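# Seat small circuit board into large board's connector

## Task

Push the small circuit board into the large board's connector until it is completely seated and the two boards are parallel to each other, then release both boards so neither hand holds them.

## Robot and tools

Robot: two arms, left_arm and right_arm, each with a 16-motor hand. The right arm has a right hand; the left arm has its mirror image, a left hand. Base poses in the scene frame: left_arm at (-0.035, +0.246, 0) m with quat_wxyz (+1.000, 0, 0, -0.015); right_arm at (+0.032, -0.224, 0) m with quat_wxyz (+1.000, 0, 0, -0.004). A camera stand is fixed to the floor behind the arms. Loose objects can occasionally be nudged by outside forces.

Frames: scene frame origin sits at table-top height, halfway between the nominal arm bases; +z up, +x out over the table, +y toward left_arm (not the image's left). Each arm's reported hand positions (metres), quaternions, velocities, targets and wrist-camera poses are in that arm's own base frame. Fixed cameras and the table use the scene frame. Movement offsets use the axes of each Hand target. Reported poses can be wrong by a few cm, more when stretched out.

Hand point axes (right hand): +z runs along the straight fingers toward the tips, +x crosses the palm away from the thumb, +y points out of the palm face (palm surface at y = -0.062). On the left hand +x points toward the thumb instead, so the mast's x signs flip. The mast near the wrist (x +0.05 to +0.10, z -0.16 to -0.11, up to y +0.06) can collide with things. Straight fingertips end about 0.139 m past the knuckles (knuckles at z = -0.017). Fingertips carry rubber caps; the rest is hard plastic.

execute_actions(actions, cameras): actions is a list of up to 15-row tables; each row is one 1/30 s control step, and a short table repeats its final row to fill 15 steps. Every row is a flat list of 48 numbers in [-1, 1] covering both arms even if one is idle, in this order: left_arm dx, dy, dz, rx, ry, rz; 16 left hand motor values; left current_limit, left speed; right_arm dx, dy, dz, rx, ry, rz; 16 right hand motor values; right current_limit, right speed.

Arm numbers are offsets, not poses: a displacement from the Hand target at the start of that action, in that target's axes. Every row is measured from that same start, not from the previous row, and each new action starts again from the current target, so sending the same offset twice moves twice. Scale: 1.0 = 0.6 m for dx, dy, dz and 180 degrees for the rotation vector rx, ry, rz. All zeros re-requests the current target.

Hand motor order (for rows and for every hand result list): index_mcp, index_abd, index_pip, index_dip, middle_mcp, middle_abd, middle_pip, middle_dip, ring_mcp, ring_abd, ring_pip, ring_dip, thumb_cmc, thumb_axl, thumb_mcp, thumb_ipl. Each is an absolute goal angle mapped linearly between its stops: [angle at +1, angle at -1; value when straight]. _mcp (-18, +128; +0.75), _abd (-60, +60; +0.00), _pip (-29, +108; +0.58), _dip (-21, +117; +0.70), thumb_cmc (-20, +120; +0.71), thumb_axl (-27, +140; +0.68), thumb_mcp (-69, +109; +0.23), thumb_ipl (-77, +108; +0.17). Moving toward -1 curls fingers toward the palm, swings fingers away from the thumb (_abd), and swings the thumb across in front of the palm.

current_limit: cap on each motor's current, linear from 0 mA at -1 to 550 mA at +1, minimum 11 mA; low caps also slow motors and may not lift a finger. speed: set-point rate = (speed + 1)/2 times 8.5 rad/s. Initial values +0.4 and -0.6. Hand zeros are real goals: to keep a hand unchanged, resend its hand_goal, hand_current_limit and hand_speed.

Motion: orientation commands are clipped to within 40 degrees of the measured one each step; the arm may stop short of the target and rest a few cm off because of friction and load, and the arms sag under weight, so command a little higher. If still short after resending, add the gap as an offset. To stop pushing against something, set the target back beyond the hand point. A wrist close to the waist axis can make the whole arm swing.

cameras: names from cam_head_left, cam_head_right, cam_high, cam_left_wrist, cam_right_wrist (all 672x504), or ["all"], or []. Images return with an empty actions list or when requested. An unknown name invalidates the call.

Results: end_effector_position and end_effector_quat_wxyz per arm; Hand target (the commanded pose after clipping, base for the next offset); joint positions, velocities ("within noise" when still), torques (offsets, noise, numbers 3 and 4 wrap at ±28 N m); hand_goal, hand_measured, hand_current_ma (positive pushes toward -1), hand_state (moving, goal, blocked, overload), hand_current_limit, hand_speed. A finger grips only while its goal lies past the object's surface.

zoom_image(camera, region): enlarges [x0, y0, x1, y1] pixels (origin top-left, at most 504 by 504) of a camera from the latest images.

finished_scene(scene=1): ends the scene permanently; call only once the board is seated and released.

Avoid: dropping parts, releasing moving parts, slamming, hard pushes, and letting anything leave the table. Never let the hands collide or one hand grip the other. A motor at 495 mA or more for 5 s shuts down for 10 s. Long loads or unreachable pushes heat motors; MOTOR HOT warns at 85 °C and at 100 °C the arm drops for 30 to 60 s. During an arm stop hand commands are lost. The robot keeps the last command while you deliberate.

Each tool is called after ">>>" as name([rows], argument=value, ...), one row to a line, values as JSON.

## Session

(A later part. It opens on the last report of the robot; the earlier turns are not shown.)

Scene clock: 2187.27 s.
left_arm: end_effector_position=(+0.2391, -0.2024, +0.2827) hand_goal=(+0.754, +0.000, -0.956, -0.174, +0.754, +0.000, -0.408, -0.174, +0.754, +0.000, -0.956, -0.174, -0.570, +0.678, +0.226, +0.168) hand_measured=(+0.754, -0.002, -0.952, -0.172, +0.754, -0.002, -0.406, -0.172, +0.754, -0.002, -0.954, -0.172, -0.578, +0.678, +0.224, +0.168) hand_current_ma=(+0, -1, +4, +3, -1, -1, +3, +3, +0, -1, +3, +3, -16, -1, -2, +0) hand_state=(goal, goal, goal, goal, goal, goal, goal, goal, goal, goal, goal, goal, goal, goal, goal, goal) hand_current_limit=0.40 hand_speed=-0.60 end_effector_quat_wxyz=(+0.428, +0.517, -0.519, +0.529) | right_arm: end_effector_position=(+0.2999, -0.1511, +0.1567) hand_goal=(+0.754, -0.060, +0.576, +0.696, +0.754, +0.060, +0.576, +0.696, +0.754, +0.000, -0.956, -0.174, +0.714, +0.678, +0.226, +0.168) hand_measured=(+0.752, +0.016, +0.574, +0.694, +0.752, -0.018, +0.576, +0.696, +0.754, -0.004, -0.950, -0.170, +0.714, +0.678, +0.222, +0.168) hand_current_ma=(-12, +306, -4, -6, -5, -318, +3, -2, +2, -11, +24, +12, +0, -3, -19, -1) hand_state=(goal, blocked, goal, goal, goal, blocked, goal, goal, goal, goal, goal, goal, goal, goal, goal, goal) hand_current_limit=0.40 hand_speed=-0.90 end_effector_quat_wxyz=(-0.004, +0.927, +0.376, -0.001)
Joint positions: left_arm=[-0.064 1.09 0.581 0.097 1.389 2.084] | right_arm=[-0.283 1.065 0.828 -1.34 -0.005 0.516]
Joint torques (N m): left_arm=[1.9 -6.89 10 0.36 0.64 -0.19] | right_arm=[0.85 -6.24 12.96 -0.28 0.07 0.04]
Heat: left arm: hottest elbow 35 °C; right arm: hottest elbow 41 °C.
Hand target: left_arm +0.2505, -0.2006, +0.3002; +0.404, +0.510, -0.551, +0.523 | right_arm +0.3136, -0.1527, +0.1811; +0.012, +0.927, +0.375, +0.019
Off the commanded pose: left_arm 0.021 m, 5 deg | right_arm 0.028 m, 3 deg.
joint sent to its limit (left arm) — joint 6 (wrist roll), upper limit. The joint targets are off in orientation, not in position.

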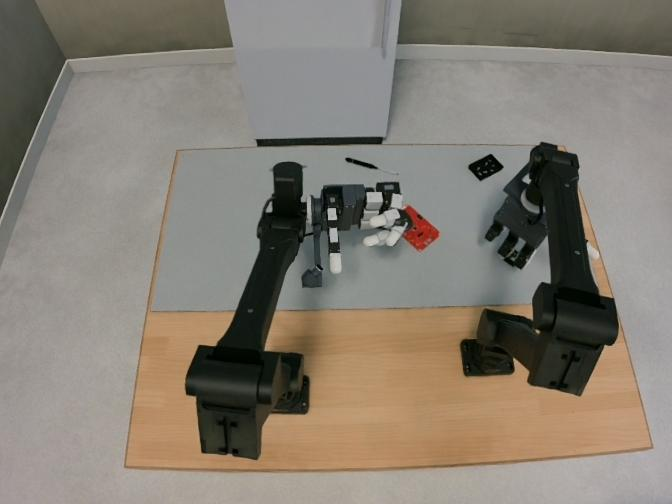

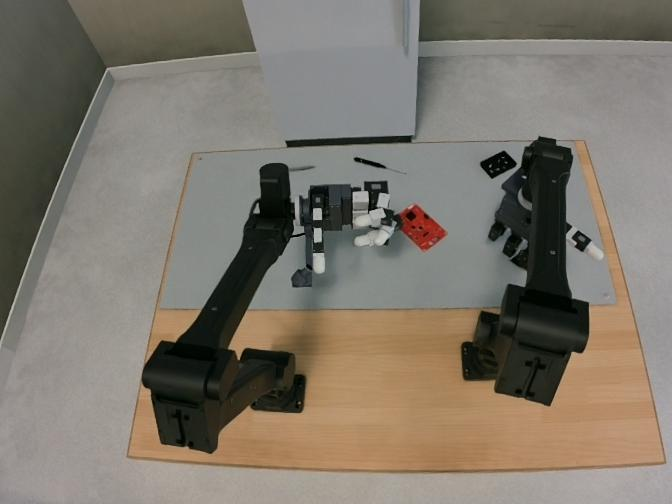

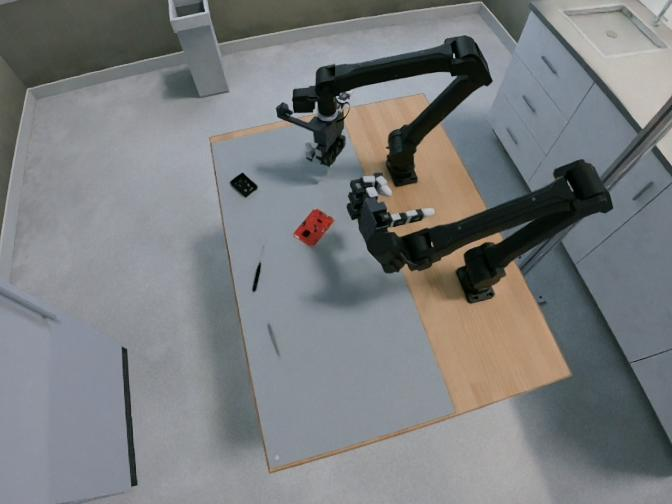

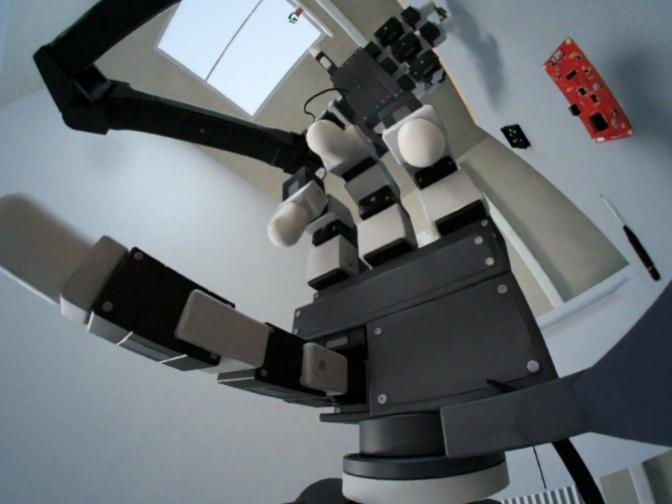

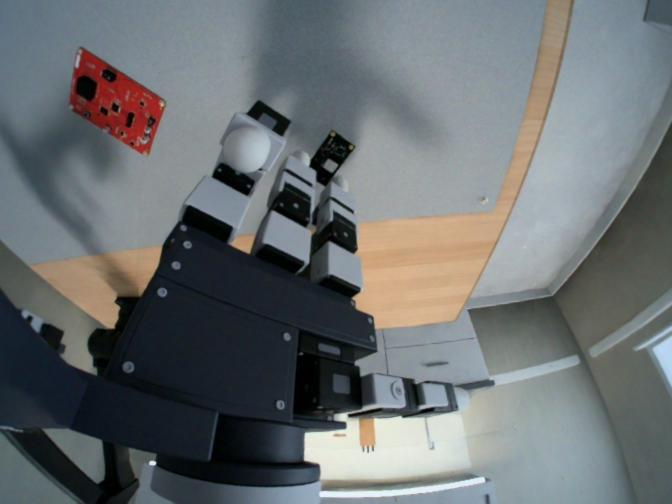

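>>> execute_actions([
  [[0,0,-0.0556,0,0,0,0.754,0,-0.956,-0.174,0.754,0,-0.408,-0.174,0.754,0,-0.956,-0.174,-0.571,0.678,0.226,0.168,0.4,-0.6,0,0,-0.008,0,0,0,0.754,-0.06,0.576,0.6,0.754,0.06,0.576,0.6,0.754,0,-0.956,-0.174,0.714,0.678,0.226,0.168,0.4,-0.9]],
  [[0,0,-0.0556,0,0,0,0.754,0,-0.956,-0.174,0.754,0,-0.408,-0.174,0.754,0,-0.956,-0.174,-0.571,0.678,0.226,0.168,0.4,-0.6,0,0,-0.008,0,0,0,0.754,-0.06,0.576,0.5,0.754,0.06,0.576,0.5,0.754,0,-0.956,-0.174,0.714,0.678,0.226,0.168,0.4,-0.9]],
  [[0,0,-0.0556,0,0,0,0.754,0,-0.956,-0.174,0.754,0,-0.408,-0.174,0.754,0,-0.956,-0.174,-0.571,0.678,0.226,0.168,0.4,-0.6,0,0,-0.008,0,0,0,0.754,-0.06,0.576,0.4,0.754,0.06,0.576,0.4,0.754,0,-0.956,-0.174,0.714,0.678,0.226,0.168,0.4,-0.9]],
], cameras=["cam_right_wrist","cam_left_wrist"])

>>> zoom_image(camera="cam_right_wrist", region=[260, 90, 420, 220])

Scene clock: 2294.83 s.
left_arm: end_effector_position=(+0.2446, -0.1044, +0.3133) hand_goal=(+0.754, +0.000, -0.956, -0.174, +0.754, +0.000, -0.408, -0.174, +0.754, +0.000, -0.956, -0.174, -0.570, +0.678, +0.226, +0.168) hand_measured=(+0.754, -0.002, -0.954, -0.172, +0.754, -0.002, -0.406, -0.172, +0.754, -0.002, -0.954, -0.172, -0.578, +0.678, +0.224, +0.168) hand_current_ma=(+0, -1, +4, +3, -1, -1, +3, +3, +0, -1, +3, +3, -16, -1, -2, +0) hand_state=(goal, goal, goal, goal, goal, goal, goal, goal, goal, goal, goal, goal, goal, goal, goal, goal) hand_current_limit=0.40 hand_speed=-0.60 end_effector_quat_wxyz=(+0.358, +0.531, -0.467, +0.609) | right_arm: end_effector_position=(+0.3000, -0.1511, +0.1707) hand_goal=(+0.754, -0.060, +0.576, +0.400, +0.754, +0.060, +0.576, +0.400, +0.754, +0.000, -0.956, -0.174, +0.714, +0.678, +0.226, +0.168) hand_measured=(+0.752, +0.016, +0.574, +0.404, +0.752, -0.018, +0.576, +0.404, +0.754, -0.004, -0.950, -0.170, +0.714, +0.678, +0.222, +0.168) hand_current_ma=(-12, +306, -4, +14, -5, -318, +3, +16, +2, -11, +24, +12, +0, -3, -19, -1) hand_state=(goal, blocked, goal, goal, goal, blocked, goal, goal, goal, goal, goal, goal, goal, goal, goal, goal) hand_current_limit=0.40 hand_speed=-0.90 end_effector_quat_wxyz=(-0.004, +0.927, +0.376, -0.001)
Joint positions: left_arm=[0.313 0.978 0.57 0.085 1.565 2.084] | right_arm=[-0.283 1.057 0.86 -1.382 -0.005 0.516]
Joint torques (N m): left_arm=[1.38 -6.36 6.27 0.2 0.52 -0.25] | right_arm=[0.85 -6.18 13.09 -0.32 0.07 0.03]
Heat: left arm: hottest elbow 36 °C; right arm: hottest elbow 43 °C.
Hand target: left_arm +0.2416, -0.1017, +0.3128; +0.404, +0.510, -0.551, +0.523 | right_arm +0.3130, -0.1526, +0.1956; +0.012, +0.927, +0.375, +0.019
Off the commanded pose: left_arm 0.004 m, 15 deg | right_arm 0.028 m, 3 deg.
joint sent to its limit (left arm) — joint 5 (wrist yaw), upper limit. The joint targets are off in orientation, not in position.
Images, in order (width x height): cam_left_wrist 672x504, cam_right_wrist 672x504.

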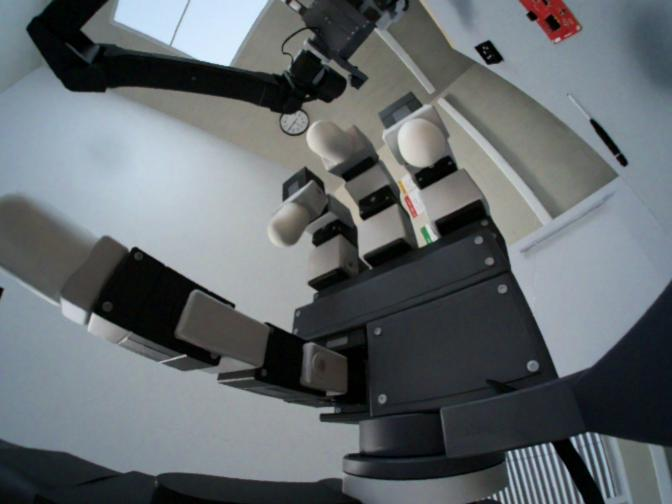

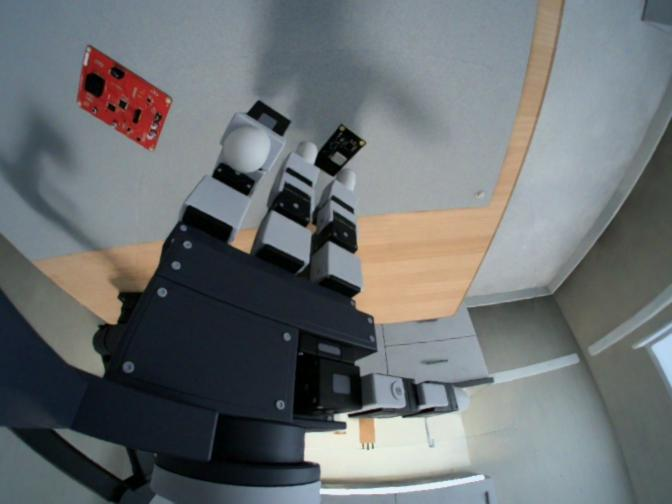

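Scaled by 3.150 from the camera's 672x504 image, which has a finer 960x720 frame.

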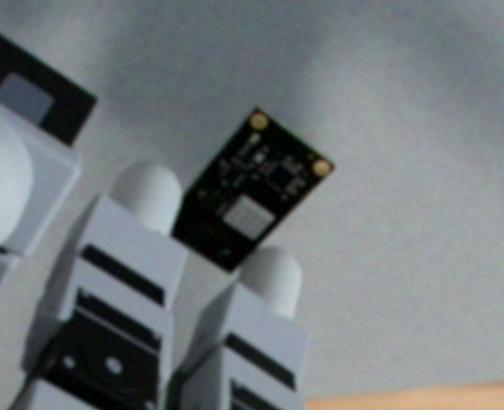

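>>> execute_actions([
  [[0,0,0,0,0,0,0.754,0,-0.956,-0.174,0.754,0,-0.408,-0.174,0.754,0,-0.956,-0.174,-0.571,0.678,0.226,0.168,0.4,-0.6,0.0445,-0.0287,0,0,0,-0.0533,0.754,-0.06,0.576,0.4,0.754,0.06,0.576,0.4,0.754,0,-0.956,-0.174,0.714,0.678,0.226,0.168,0.4,-0.9]],
  [[0,0,0,0,0,0,0.754,0,-0.956,-0.174,0.754,0,-0.408,-0.174,0.754,0,-0.956,-0.174,-0.571,0.678,0.226,0.168,0.4,-0.6,0.0487,-0.0209,0,0,0,-0.0533,0.754,-0.06,0.576,0.4,0.754,0.06,0.576,0.4,0.754,0,-0.956,-0.174,0.714,0.678,0.226,0.168,0.4,-0.9]],
  [[0,0,0,0,0,0,0.754,0,-0.956,-0.174,0.754,0,-0.408,-0.174,0.754,0,-0.956,-0.174,-0.571,0.678,0.226,0.168,0.4,-0.6,0.0515,-0.0125,0,0,0,-0.0533,0.754,-0.06,0.576,0.4,0.754,0.06,0.576,0.4,0.754,0,-0.956,-0.174,0.714,0.678,0.226,0.168,0.4,-0.9]],
  [[0,0,0,0,0,0,0.754,0,-0.956,-0.174,0.754,0,-0.408,-0.174,0.754,0,-0.956,-0.174,-0.571,0.678,0.226,0.168,0.4,-0.6,0.0528,-0.0037,0,0,0,-0.0533,0.754,-0.06,0.576,0.4,0.754,0.06,0.576,0.4,0.754,0,-0.956,-0.174,0.714,0.678,0.226,0.168,0.4,-0.9]],
  [[0,0,0,0,0,0,0.754,0,-0.956,-0.174,0.754,0,-0.408,-0.174,0.754,0,-0.956,-0.174,-0.571,0.678,0.226,0.168,0.4,-0.6,0.0527,0.0052,0,0,0,-0.0533,0.754,-0.06,0.576,0.4,0.754,0.06,0.576,0.4,0.754,0,-0.956,-0.174,0.714,0.678,0.226,0.168,0.4,-0.9]],
], cameras=["all"])

Scene clock: 2345.73 s.
left_arm: end_effector_position=(+0.2446, -0.1042, +0.3134) hand_goal=(+0.754, +0.000, -0.956, -0.174, +0.754, +0.000, -0.408, -0.174, +0.754, +0.000, -0.956, -0.174, -0.570, +0.678, +0.226, +0.168) hand_measured=(+0.754, -0.002, -0.954, -0.172, +0.754, -0.002, -0.406, -0.172, +0.754, -0.002, -0.954, -0.172, -0.578, +0.678, +0.224, +0.168) hand_current_ma=(+0, -1, +4, +3, -1, -1, +3, +3, +0, -1, +3, +3, -16, -1, -2, +0) hand_state=(goal, goal, goal, goal, goal, goal, goal, goal, goal, goal, goal, goal, goal, goal, goal, goal) hand_current_limit=0.40 hand_speed=-0.60 end_effector_quat_wxyz=(+0.359, +0.533, -0.466, +0.608) | right_arm: end_effector_position=(+0.3444, -0.0012, +0.1888) hand_goal=(+0.754, -0.060, +0.576, +0.400, +0.754, +0.060, +0.576, +0.400, +0.754, +0.000, -0.956, -0.174, +0.714, +0.678, +0.226, +0.168) hand_measured=(+0.752, +0.016, +0.574, +0.404, +0.752, -0.018, +0.576, +0.404, +0.754, -0.004, -0.950, -0.170, +0.714, +0.678, +0.222, +0.168) hand_current_ma=(-11, +306, -4, +13, -5, -318, +3, +15, +2, -11, +24, +12, +0, -3, -19, -1) hand_state=(goal, blocked, goal, goal, goal, blocked, goal, goal, goal, goal, goal, goal, goal, goal, goal, goal) hand_current_limit=0.40 hand_speed=-0.90 end_effector_quat_wxyz=(+0.015, +0.701, +0.713, +0.009)
Joint positions: left_arm=[0.313 0.978 0.57 0.079 1.565 2.084] | right_arm=[0.086 0.998 0.86 -1.401 0.011 0.07]
Joint torques (N m): left_arm=[1.2 -6.48 6.37 0.25 0.48 -0.2] | right_arm=[0.62 -4.13 10.54 -0.01 0.1 -0.21]
Heat: left arm: hottest elbow 33 °C; right arm: hottest elbow 41 °C.
Hand target: left_arm +0.2417, -0.1016, +0.3128; +0.404, +0.510, -0.551, +0.523 | right_arm +0.3492, +0.0023, +0.1961; +0.019, +0.694, +0.719, +0.013
Off the commanded pose: left_arm 0.004 m, 15 deg | right_arm 0.009 m, 1 deg.
joint sent to its limit (left arm) — joint 5 (wrist yaw), upper limit. The joint targets are off in orientation, not in position.

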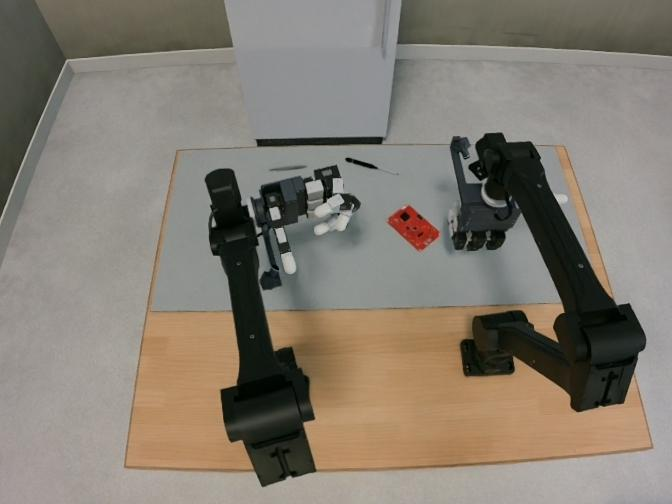

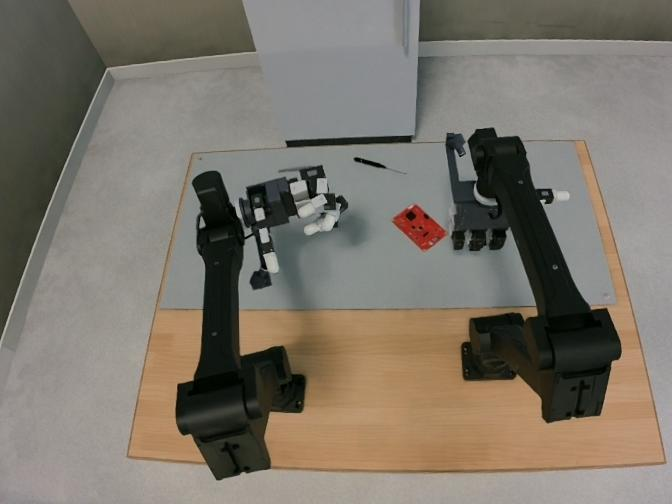

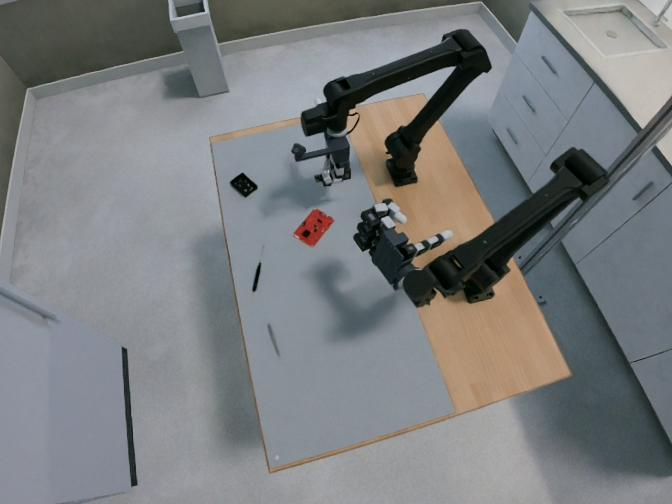

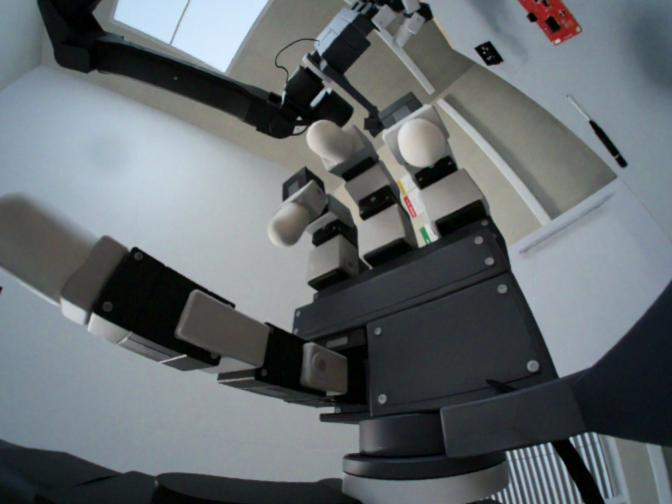

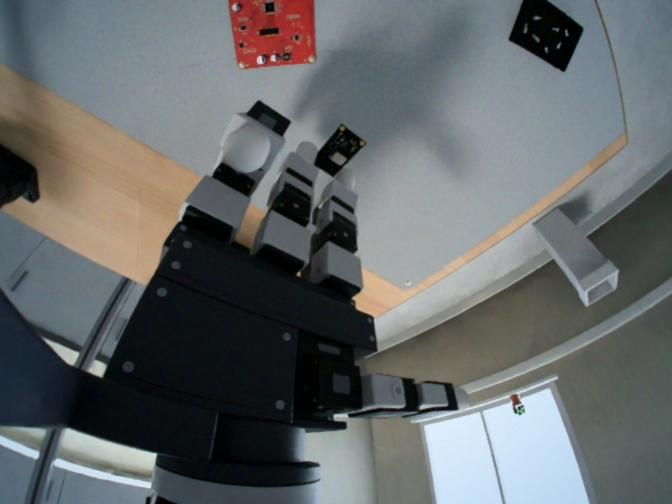

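>>> execute_actions([
  [[0,0,0,0,0,0,0.754,0,-0.956,-0.174,0.754,0,-0.408,-0.174,0.754,0,-0.956,-0.174,-0.571,0.678,0.226,0.168,0.4,-0.6,0.0511,0.0139,0,0,0,-0.0533,0.754,-0.06,0.576,0.4,0.754,0.06,0.576,0.4,0.754,0,-0.956,-0.174,0.714,0.678,0.226,0.168,0.4,-0.9]],
  [[0,0,0,0,0,0,0.754,0,-0.956,-0.174,0.754,0,-0.408,-0.174,0.754,0,-0.956,-0.174,-0.571,0.678,0.226,0.168,0.4,-0.6,0.0481,0.0222,0,0,0,-0.0533,0.754,-0.06,0.576,0.4,0.754,0.06,0.576,0.4,0.754,0,-0.956,-0.174,0.714,0.678,0.226,0.168,0.4,-0.9]],
  [[0,0,0,0,0,0,0.754,0,-0.956,-0.174,0.754,0,-0.408,-0.174,0.754,0,-0.956,-0.174,-0.571,0.678,0.226,0.168,0.4,-0.6,0.0437,0.0299,0,0,0,-0.0533,0.754,-0.06,0.576,0.4,0.754,0.06,0.576,0.4,0.754,0,-0.956,-0.174,0.714,0.678,0.226,0.168,0.4,-0.9]],
  [[0,0,0,0,0,0,0.754,0,-0.956,-0.174,0.754,0,-0.408,-0.174,0.754,0,-0.956,-0.174,-0.571,0.678,0.226,0.168,0.4,-0.6,0.0381,0.0368,0,0,0,-0.0533,0.754,-0.06,0.576,0.4,0.754,0.06,0.576,0.4,0.754,0,-0.956,-0.174,0.714,0.678,0.226,0.168,0.4,-0.9]],
  [[0,0,0,0,0,0,0.754,0,-0.956,-0.174,0.754,0,-0.408,-0.174,0.754,0,-0.956,-0.174,-0.571,0.678,0.226,0.168,0.4,-0.6,0.0314,0.0426,0,0,0,-0.0533,0.754,-0.06,0.576,0.4,0.754,0.06,0.576,0.4,0.754,0,-0.956,-0.174,0.714,0.678,0.226,0.168,0.4,-0.9]],
], cameras=["all"])

>>> zoom_image(camera="cam_right_wrist", region=[240, 60, 480, 240])

Scene clock: 2362.40 s.
left_arm: end_effector_position=(+0.2446, -0.1042, +0.3134) hand_goal=(+0.754, +0.000, -0.956, -0.174, +0.754, +0.000, -0.408, -0.174, +0.754, +0.000, -0.956, -0.174, -0.570, +0.678, +0.226, +0.168) hand_measured=(+0.754, -0.002, -0.954, -0.172, +0.754, -0.002, -0.406, -0.172, +0.754, -0.002, -0.954, -0.172, -0.578, +0.678, +0.224, +0.168) hand_current_ma=(+0, -1, +4, +3, -1, -1, +3, +3, +0, -1, +3, +3, -16, -1, -2, +0) hand_state=(goal, goal, goal, goal, goal, goal, goal, goal, goal, goal, goal, goal, goal, goal, goal, goal) hand_current_limit=0.40 hand_speed=-0.60 end_effector_quat_wxyz=(+0.359, +0.533, -0.466, +0.608) | right_arm: end_effector_position=(+0.3692, +0.1475, +0.1777) hand_goal=(+0.754, -0.060, +0.576, +0.400, +0.754, +0.060, +0.576, +0.400, +0.754, +0.000, -0.956, -0.174, +0.714, +0.678, +0.226, +0.168) hand_measured=(+0.752, +0.016, +0.574, +0.404, +0.752, -0.018, +0.576, +0.404, +0.754, -0.004, -0.950, -0.170, +0.714, +0.678, +0.222, +0.168) hand_current_ma=(-11, +306, -4, +13, -5, -318, +3, +15, +2, -11, +24, +12, -1, -3, -19, -1) hand_state=(goal, blocked, goal, goal, goal, blocked, goal, goal, goal, goal, goal, goal, goal, goal, goal, goal) hand_current_limit=0.40 hand_speed=-0.90 end_effector_quat_wxyz=(+0.006, +0.351, +0.936, -0.010)
Joint positions: left_arm=[0.313 0.978 0.57 0.079 1.565 2.084] | right_arm=[0.335 1.178 0.966 -1.363 0.024 -0.519]
Joint torques (N m): left_arm=[1.85 -6.07 6.41 0.18 0.51 -0.19] | right_arm=[0.56 -6.24 13.18 0.36 -0.03 -0.21]
Heat: left arm: hottest elbow 32 °C; right arm: hottest elbow 40 °C.
Hand target: left_arm +0.2417, -0.1016, +0.3128; +0.404, +0.510, -0.551, +0.523 | right_arm +0.3853, +0.1568, +0.1963; +0.022, +0.342, +0.939, +0.004
Off the commanded pose: left_arm 0.004 m, 15 deg | right_arm 0.027 m, 3 deg.
joint sent to its limit (left arm) — joint 5 (wrist yaw), upper limit. The joint targets are off in orientation, not in position.

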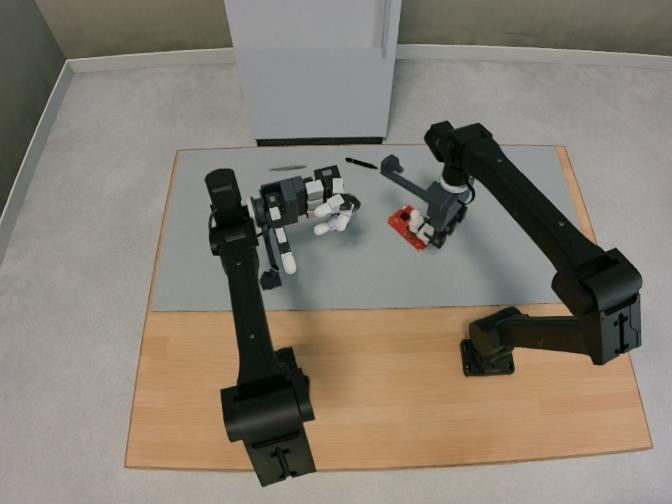

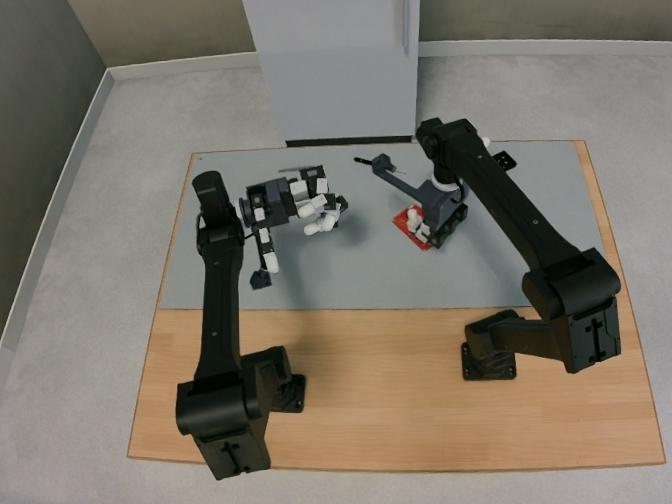

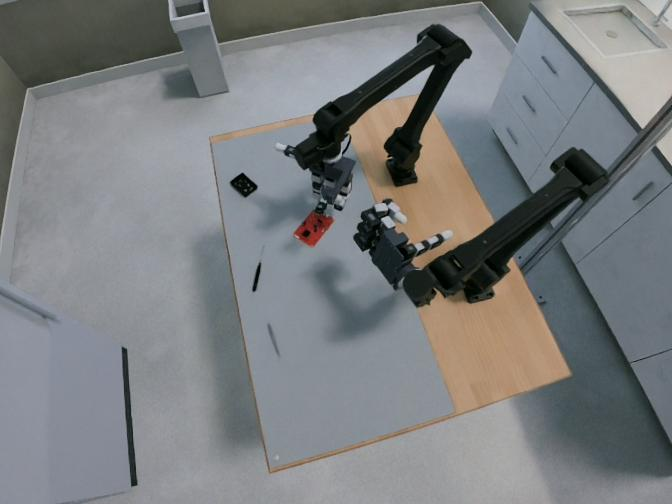

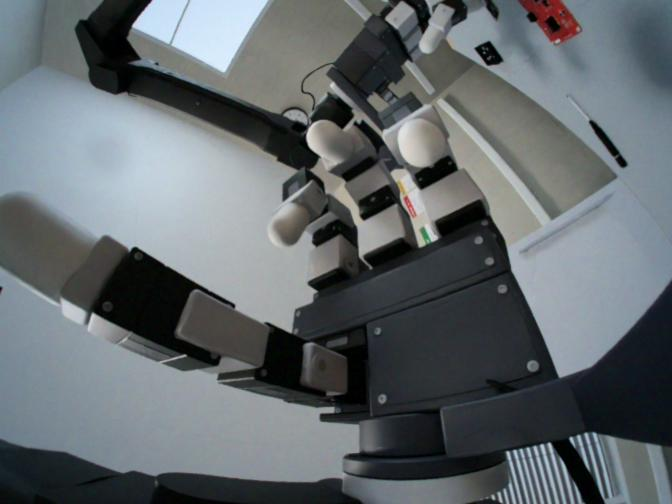

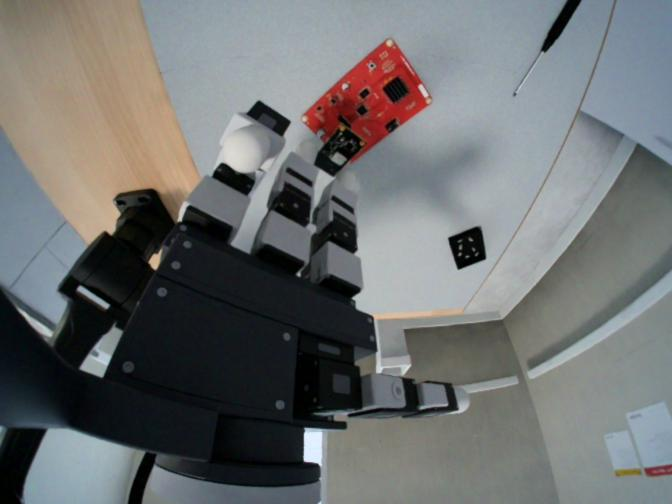

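Scaled by 2.100 from the camera's 672x504 image, which has a finer 960x720 frame.

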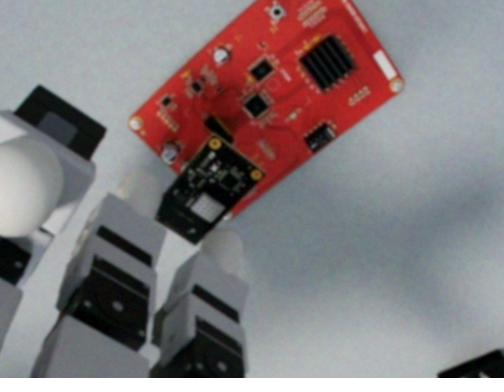

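>>> zoom_image(camera="cam_right_wrist", region=[290, 30, 440, 190])

Scaled by 3.150 from the camera's 672x504 image, which has a finer 960x720 frame.

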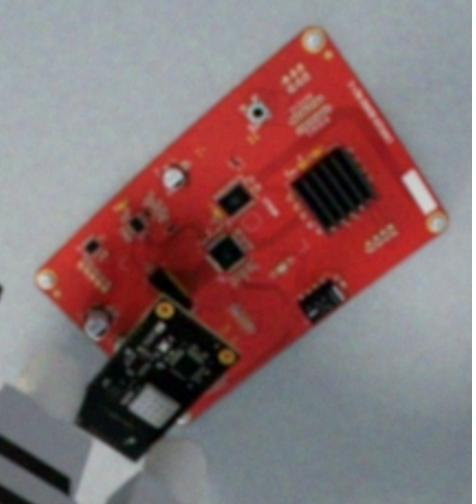

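>>> execute_actions([
  [[0,0,0,0,0,0,0.754,0,-0.956,-0.174,0.754,0,-0.408,-0.174,0.754,0,-0.956,-0.174,-0.571,0.678,0.226,0.168,0.4,-0.6,-0.0117,0.0258,0,-0.0024,0.0028,0.026,0.754,-0.06,0.576,0.4,0.754,0.06,0.576,0.4,0.754,0,-0.956,-0.174,0.714,0.678,0.226,0.168,0.4,-0.9]],
  [[0,0,0,0,0,0,0.754,0,-0.956,-0.174,0.754,0,-0.408,-0.174,0.754,0,-0.956,-0.174,-0.571,0.678,0.226,0.168,0.4,-0.6,-0.0095,0.0267,0,-0.0024,0.0028,0.026,0.754,-0.06,0.576,0.4,0.754,0.06,0.576,0.4,0.754,0,-0.956,-0.174,0.714,0.678,0.226,0.168,0.4,-0.9]],
], cameras=["cam_right_wrist"])

>>> zoom_image(camera="cam_right_wrist", region=[270, 60, 420, 220])

Scene clock: 2444.63 s.
left_arm: end_effector_position=(+0.2446, -0.1042, +0.3134) hand_goal=(+0.754, +0.000, -0.956, -0.174, +0.754, +0.000, -0.408, -0.174, +0.754, +0.000, -0.956, -0.174, -0.570, +0.678, +0.226, +0.168) hand_measured=(+0.754, -0.002, -0.954, -0.172, +0.754, -0.002, -0.406, -0.172, +0.754, -0.002, -0.954, -0.172, -0.578, +0.678, +0.224, +0.168) hand_current_ma=(+0, -1, +4, +3, -1, -1, +3, +3, +0, -1, +3, +3, -16, -1, -2, +0) hand_state=(goal, goal, goal, goal, goal, goal, goal, goal, goal, goal, goal, goal, goal, goal, goal, goal) hand_current_limit=0.40 hand_speed=-0.60 end_effector_quat_wxyz=(+0.359, +0.533, -0.466, +0.608) | right_arm: end_effector_position=(+0.3991, +0.1619, +0.1789) hand_goal=(+0.754, -0.060, +0.576, +0.400, +0.754, +0.060, +0.576, +0.400, +0.754, +0.000, -0.956, -0.174, +0.714, +0.678, +0.226, +0.168) hand_measured=(+0.752, +0.016, +0.574, +0.404, +0.752, -0.018, +0.576, +0.404, +0.754, -0.004, -0.950, -0.170, +0.714, +0.678, +0.222, +0.168) hand_current_ma=(-11, +306, -4, +13, -5, -318, +3, +15, +2, -11, +24, +12, -1, -3, -19, -1) hand_state=(goal, blocked, goal, goal, goal, blocked, goal, goal, goal, goal, goal, goal, goal, goal, goal, goal) hand_current_limit=0.40 hand_speed=-0.90 end_effector_quat_wxyz=(+0.001, +0.415, +0.910, +0.000)
Joint positions: left_arm=[0.313 0.978 0.57 0.079 1.565 2.084] | right_arm=[0.371 1.26 1.034 -1.344 0.002 -0.344]
Joint torques (N m): left_arm=[1.32 -5.77 6.45 0.32 0.49 -0.23] | right_arm=[0.79 -7.65 13.22 0.39 -0.07 0.03]
Heat: left arm: hottest elbow 31 °C; right arm: hottest elbow 40 °C.
Hand target: left_arm +0.2417, -0.1016, +0.3128; +0.404, +0.510, -0.551, +0.523 | right_arm +0.4160, +0.1716, +0.1976; +0.016, +0.417, +0.908, +0.016
Off the commanded pose: left_arm 0.004 m, 15 deg | right_arm 0.027 m, 3 deg.
joint sent to its limit (left arm) — joint 5 (wrist yaw), upper limit. The joint targets are off in orientation, not in position.
Images, in order (width x height): cam_right_wrist 672x504.

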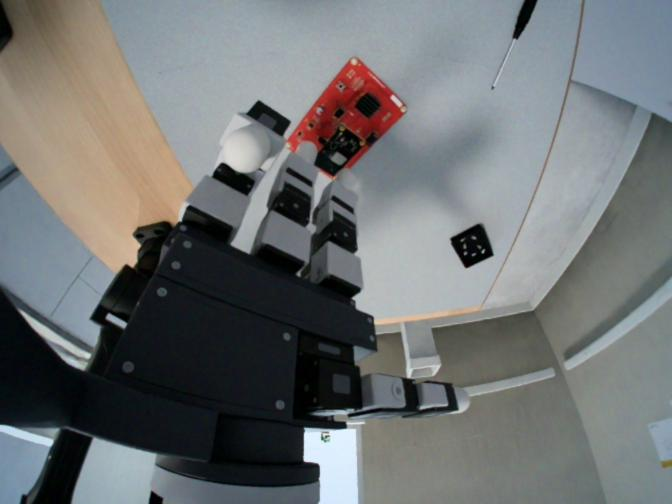

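Scaled by 3.150 from the camera's 672x504 image, which has a finer 960x720 frame.

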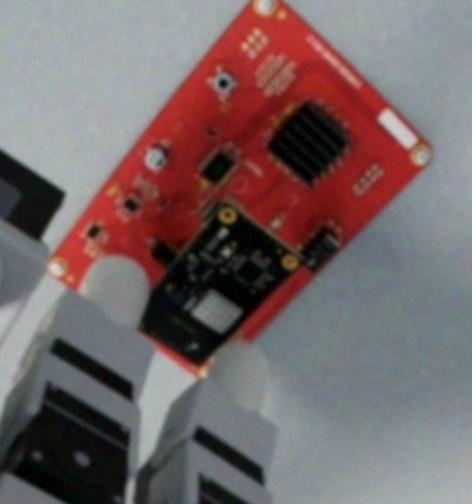

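>>> zoom_image(camera="cam_right_wrist", region=[300, 110, 390, 190])

Scaled by 5.600 from the camera's 672x504 image, which has a finer 960x720 frame.

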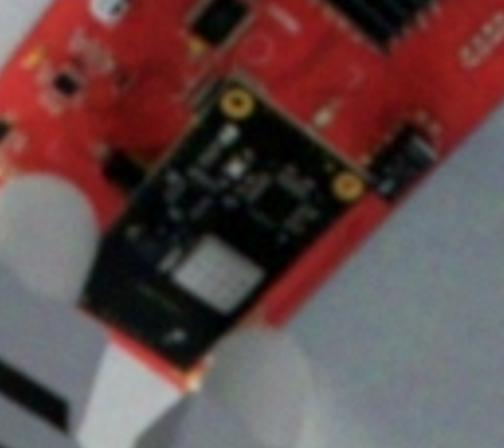

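>>> execute_actions([
  [[0,0,0,0,0,0,0.754,0,-0.956,-0.174,0.754,0,-0.408,-0.174,0.754,0,-0.956,-0.174,-0.571,0.678,0.226,0.168,0.4,-0.6,0.002,-0.0106,0.0104,0.0045,0.0016,0.005,0.754,-0.06,0.576,0.4,0.754,0.06,0.576,0.4,0.754,0,-0.956,-0.174,0.714,0.678,0.226,0.168,0.4,-0.9]],
  [[0,0,0,0,0,0,0.754,0,-0.956,-0.174,0.754,0,-0.408,-0.174,0.754,0,-0.956,-0.174,-0.571,0.678,0.226,0.168,0.4,-0.6,0.002,-0.0106,0.0104,0.0045,0.0016,0.005,0.754,-0.06,0.576,0.4,0.754,0.06,0.576,0.4,0.754,0,-0.956,-0.174,0.714,0.678,0.226,0.168,0.4,-0.9]],
  [[0,0,0,0,0,0,0.754,0,-0.956,-0.174,0.754,0,-0.408,-0.174,0.754,0,-0.956,-0.174,-0.571,0.678,0.226,0.168,0.4,-0.6,0.002,-0.0106,0.0104,0.0045,0.0016,0.007,0.754,-0.06,0.576,0.4,0.754,0.06,0.576,0.4,0.754,0,-0.956,-0.174,0.714,0.678,0.226,0.168,0.4,-0.9]],
], cameras=[])

Scene clock: 2497.47 s.
left_arm: end_effector_position=(+0.2446, -0.1042, +0.3134) hand_goal=(+0.754, +0.000, -0.956, -0.174, +0.754, +0.000, -0.408, -0.174, +0.754, +0.000, -0.956, -0.174, -0.570, +0.678, +0.226, +0.168) hand_measured=(+0.754, -0.002, -0.954, -0.172, +0.754, -0.002, -0.406, -0.172, +0.754, -0.002, -0.954, -0.172, -0.578, +0.678, +0.224, +0.168) hand_current_ma=(+0, -1, +4, +3, -1, -1, +3, +3, +0, -1, +3, +3, -16, -1, -2, +0) hand_state=(goal, goal, goal, goal, goal, goal, goal, goal, goal, goal, goal, goal, goal, goal, goal, goal) hand_current_limit=0.40 hand_speed=-0.60 end_effector_quat_wxyz=(+0.359, +0.533, -0.466, +0.608) | right_arm: end_effector_position=(+0.4005, +0.1590, +0.1789) hand_goal=(+0.754, -0.060, +0.576, +0.400, +0.754, +0.060, +0.576, +0.400, +0.754, +0.000, -0.956, -0.174, +0.714, +0.678, +0.226, +0.168) hand_measured=(+0.752, +0.016, +0.574, +0.404, +0.752, -0.018, +0.576, +0.404, +0.754, -0.004, -0.950, -0.170, +0.714, +0.678, +0.222, +0.168) hand_current_ma=(-11, +306, -4, +13, -5, -318, +3, +15, +2, -11, +24, +12, -1, -3, -19, -1) hand_state=(goal, blocked, goal, goal, goal, blocked, goal, goal, goal, goal, goal, goal, goal, goal, goal, goal) hand_current_limit=0.40 hand_speed=-0.90 end_effector_quat_wxyz=(+0.001, +0.440, +0.898, +0.000)
Joint positions: left_arm=[0.313 0.978 0.57 0.079 1.565 2.084] | right_arm=[0.375 1.26 1.034 -1.344 0.002 -0.284]
Joint torques (N m): left_arm=[1.73 -5.54 6.37 0.18 0.49 -0.2] | right_arm=[0.91 -8.53 8.76 0.12 -0.09 0.07]
Heat: left arm: hottest elbow 31 °C; right arm: hottest elbow 41 °C.
Hand target: left_arm +0.2417, -0.1016, +0.3128; +0.404, +0.510, -0.551, +0.523 | right_arm +0.3996, +0.1623, +0.1783; +0.000, +0.442, +0.897, +0.000
Off the commanded pose: left_arm 0.004 m, 15 deg | right_arm 0.004 m, 0 deg.
joint sent to its limit (left arm) — joint 5 (wrist yaw), upper limit. The joint targets are off in orientation, not in position.
No camera images: "cameras" was empty.

>>> execute_actions([
  [[0,0,0,0,0,0,0.754,0,-0.956,-0.174,0.754,0,-0.408,-0.174,0.754,0,-0.956,-0.174,-0.571,0.678,0.226,0.168,0.4,-0.6,0,0,0.02,0,0,0,0.754,-0.06,0.576,0.4,0.754,0.06,0.576,0.4,0.754,0,-0.956,-0.174,0.714,0.678,0.226,0.168,0.4,-0.9]],
  [[0,0,0,0,0,0,0.754,0,-0.956,-0.174,0.754,0,-0.408,-0.174,0.754,0,-0.956,-0.174,-0.571,0.678,0.226,0.168,0.4,-0.6,0,0,0.02,0,0,0,0.754,-0.06,0.576,0.4,0.754,0.06,0.576,0.4,0.754,0,-0.956,-0.174,0.714,0.678,0.226,0.168,0.4,-0.9]],
], cameras=["cam_right_wrist","cam_left_wrist"])

>>> zoom_image(camera="cam_right_wrist", region=[270, 60, 420, 220])

Scene clock: 2507.37 s.
left_arm: end_effector_position=(+0.2446, -0.1042, +0.3134) hand_goal=(+0.754, +0.000, -0.956, -0.174, +0.754, +0.000, -0.408, -0.174, +0.754, +0.000, -0.956, -0.174, -0.570, +0.678, +0.226, +0.168) hand_measured=(+0.754, -0.002, -0.954, -0.172, +0.754, -0.002, -0.406, -0.172, +0.754, -0.002, -0.954, -0.172, -0.578, +0.678, +0.224, +0.168) hand_current_ma=(+0, -1, +4, +3, -1, -1, +3, +3, +0, -1, +3, +3, -16, -1, -2, +0) hand_state=(goal, goal, goal, goal, goal, goal, goal, goal, goal, goal, goal, goal, goal, goal, goal, goal) hand_current_limit=0.40 hand_speed=-0.60 end_effector_quat_wxyz=(+0.359, +0.533, -0.466, +0.608) | right_arm: end_effector_position=(+0.3974, +0.1579, +0.1561) hand_goal=(+0.754, -0.060, +0.576, +0.400, +0.754, +0.060, +0.576, +0.400, +0.754, +0.000, -0.956, -0.174, +0.714, +0.678, +0.226, +0.168) hand_measured=(+0.752, +0.016, +0.574, +0.404, +0.752, -0.018, +0.576, +0.404, +0.754, -0.004, -0.950, -0.170, +0.714, +0.678, +0.222, +0.168) hand_current_ma=(-11, +306, -4, +13, -5, -318, +3, +15, +2, -11, +24, +12, -1, -3, -19, -1) hand_state=(goal, blocked, goal, goal, goal, blocked, goal, goal, goal, goal, goal, goal, goal, goal, goal, goal) hand_current_limit=0.40 hand_speed=-0.90 end_effector_quat_wxyz=(+0.000, +0.440, +0.898, -0.002)
Joint positions: left_arm=[0.313 0.978 0.57 0.079 1.565 2.084] | right_arm=[0.375 1.269 0.981 -1.285 0.002 -0.283]
Joint torques (N m): left_arm=[1.14 -6.18 6.42 0.27 0.46 -0.23] | right_arm=[0.91 -7.65 8.88 0.49 -0.09 0.04]
Heat: left arm: hottest elbow 31 °C; right arm: hottest elbow 40 °C.
Hand target: left_arm +0.2417, -0.1016, +0.3128; +0.404, +0.510, -0.551, +0.523 | right_arm +0.3996, +0.1624, +0.1543; +0.000, +0.441, +0.897, +0.000
Off the commanded pose: left_arm 0.004 m, 15 deg | right_arm 0.005 m, 0 deg.
joint sent to its limit (left arm) — joint 5 (wrist yaw), upper limit. The joint targets are off in orientation, not in position.
Images, in order (width x height): cam_left_wrist 672x504, cam_right_wrist 672x504.

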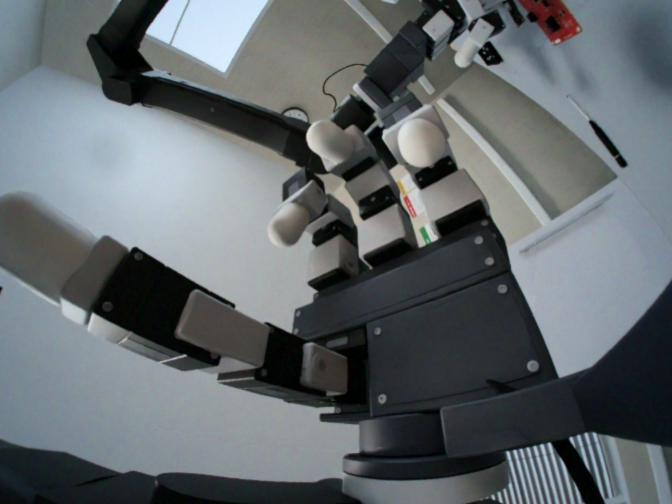

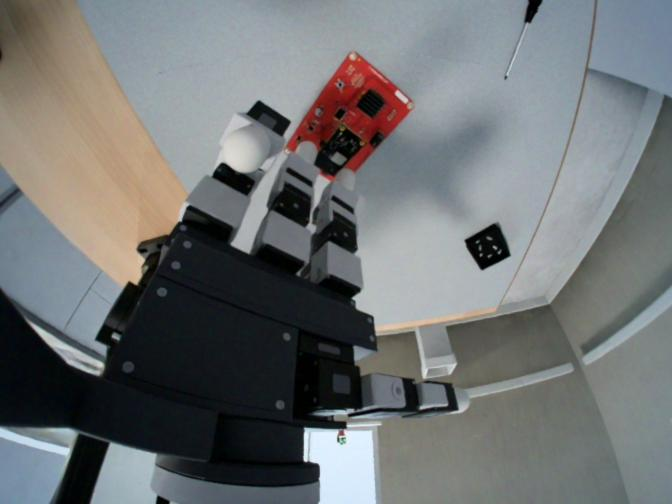

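Scaled by 3.150 from the camera's 672x504 image, which has a finer 960x720 frame.

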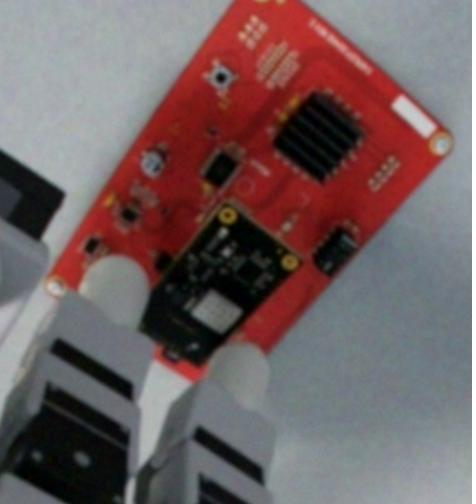

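>>> execute_actions([
  [[0,0,0,0,0,0,0.754,0,-0.956,-0.174,0.754,0,-0.408,-0.174,0.754,0,-0.956,-0.174,-0.571,0.678,0.226,0.168,0.4,-0.6,0,-0.03,0,0,0,0,0.754,-0.06,0.576,0.4,0.754,0.06,0.576,0.4,0.754,0,-0.956,-0.174,0.714,0.678,0.226,0.168,0.4,-0.9]],
  [[0,0,0,0,0,0,0.754,0,-0.956,-0.174,0.754,0,-0.408,-0.174,0.754,0,-0.956,-0.174,-0.571,0.678,0.226,0.168,0.4,-0.6,0,-0.04,0,0,0,0,0.754,-0.06,0.576,0.4,0.754,0.06,0.576,0.4,0.754,0,-0.956,-0.174,0.714,0.678,0.226,0.168,0.4,-0.9]],
  [[0,0,0,0,0,0,0.754,0,-0.956,-0.174,0.754,0,-0.408,-0.174,0.754,0,-0.956,-0.174,-0.571,0.678,0.226,0.168,0.4,-0.6,0,-0.035,0,0,0,0,0.754,-0.06,0.576,0.4,0.754,0.06,0.576,0.4,0.754,0,-0.956,-0.174,0.714,0.678,0.226,0.168,0.4,-0.9]],
], cameras=["cam_right_wrist"])

>>> zoom_image(camera="cam_right_wrist", region=[270, 20, 430, 190])

Scene clock: 2572.73 s.
left_arm: end_effector_position=(+0.2446, -0.1042, +0.3134) hand_goal=(+0.754, +0.000, -0.956, -0.174, +0.754, +0.000, -0.408, -0.174, +0.754, +0.000, -0.956, -0.174, -0.570, +0.678, +0.226, +0.168) hand_measured=(+0.754, -0.002, -0.954, -0.172, +0.754, -0.002, -0.406, -0.172, +0.754, -0.002, -0.954, -0.172, -0.578, +0.678, +0.224, +0.168) hand_current_ma=(+0, -1, +4, +3, -1, -1, +3, +3, +0, -1, +3, +3, -16, -1, -2, +0) hand_state=(goal, goal, goal, goal, goal, goal, goal, goal, goal, goal, goal, goal, goal, goal, goal, goal) hand_current_limit=0.40 hand_speed=-0.60 end_effector_quat_wxyz=(+0.359, +0.533, -0.466, +0.608) | right_arm: end_effector_position=(+0.3501, +0.1261, +0.1498) hand_goal=(+0.754, -0.060, +0.576, +0.400, +0.754, +0.060, +0.576, +0.400, +0.754, +0.000, -0.956, -0.174, +0.714, +0.678, +0.226, +0.168) hand_measured=(+0.752, +0.016, +0.574, +0.404, +0.754, -0.018, +0.576, +0.404, +0.754, -0.004, -0.950, -0.170, +0.714, +0.678, +0.222, +0.168) hand_current_ma=(-9, +306, -4, +13, -4, -318, +3, +14, +2, -11, +24, +12, -1, -3, -19, -1) hand_state=(goal, blocked, goal, goal, goal, blocked, goal, goal, goal, goal, goal, goal, goal, goal, goal, goal) hand_current_limit=0.40 hand_speed=-0.90 end_effector_quat_wxyz=(-0.001, +0.443, +0.896, -0.003)
Joint positions: left_arm=[0.313 0.978 0.57 0.079 1.565 2.084] | right_arm=[0.334 1.12 0.847 -1.303 0.002 -0.318]
Joint torques (N m): left_arm=[1.14 -6.24 6.3 0.28 0.49 -0.21] | right_arm=[-0.73 -6.95 8.92 -0.25 -0.08 -0.21]
Heat: left arm: hottest elbow 31 °C; right arm: hottest elbow 38 °C.
Hand target: left_arm +0.2417, -0.1016, +0.3128; +0.404, +0.510, -0.551, +0.523 | right_arm +0.3497, +0.1240, +0.1545; +0.000, +0.442, +0.897, +0.000
Off the commanded pose: left_arm 0.004 m, 15 deg | right_arm 0.005 m, 0 deg.
joint sent to its limit (left arm) — joint 5 (wrist yaw), upper limit. The joint targets are off in orientation, not in position.
Images, in order (width x height): cam_right_wrist 672x504.

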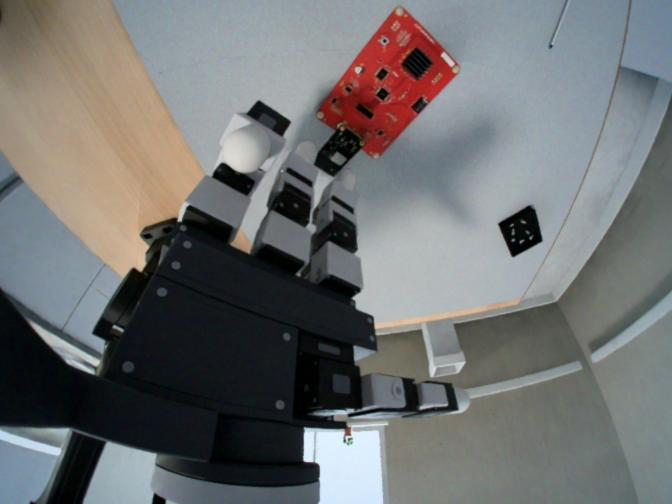

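Scaled by 2.965 from the camera's 672x504 image, which has a finer 960x720 frame.

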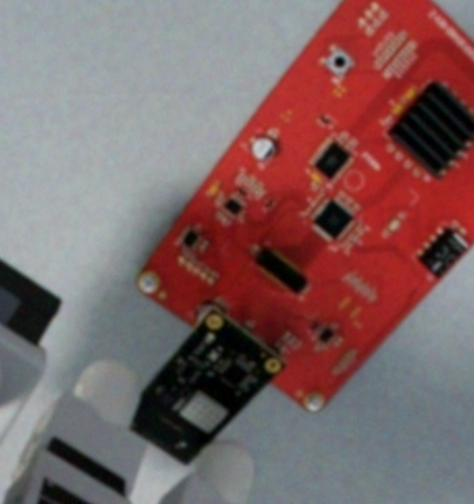

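>>> zoom_image(camera="cam_right_wrist", region=[310, 80, 400, 170])

>>> zoom_image(camera="cam_right_wrist", region=[370, 0, 470, 100])

Scaled by 5.600 from the camera's 672x504 image, which has a finer 960x720 frame.

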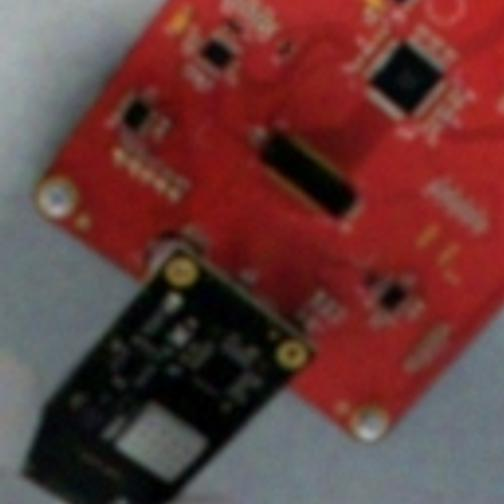

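Scaled by 5.040 from the camera's 672x504 image, which has a finer 960x720 frame.

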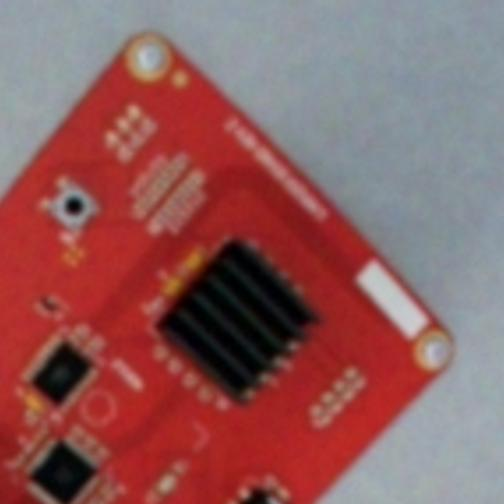

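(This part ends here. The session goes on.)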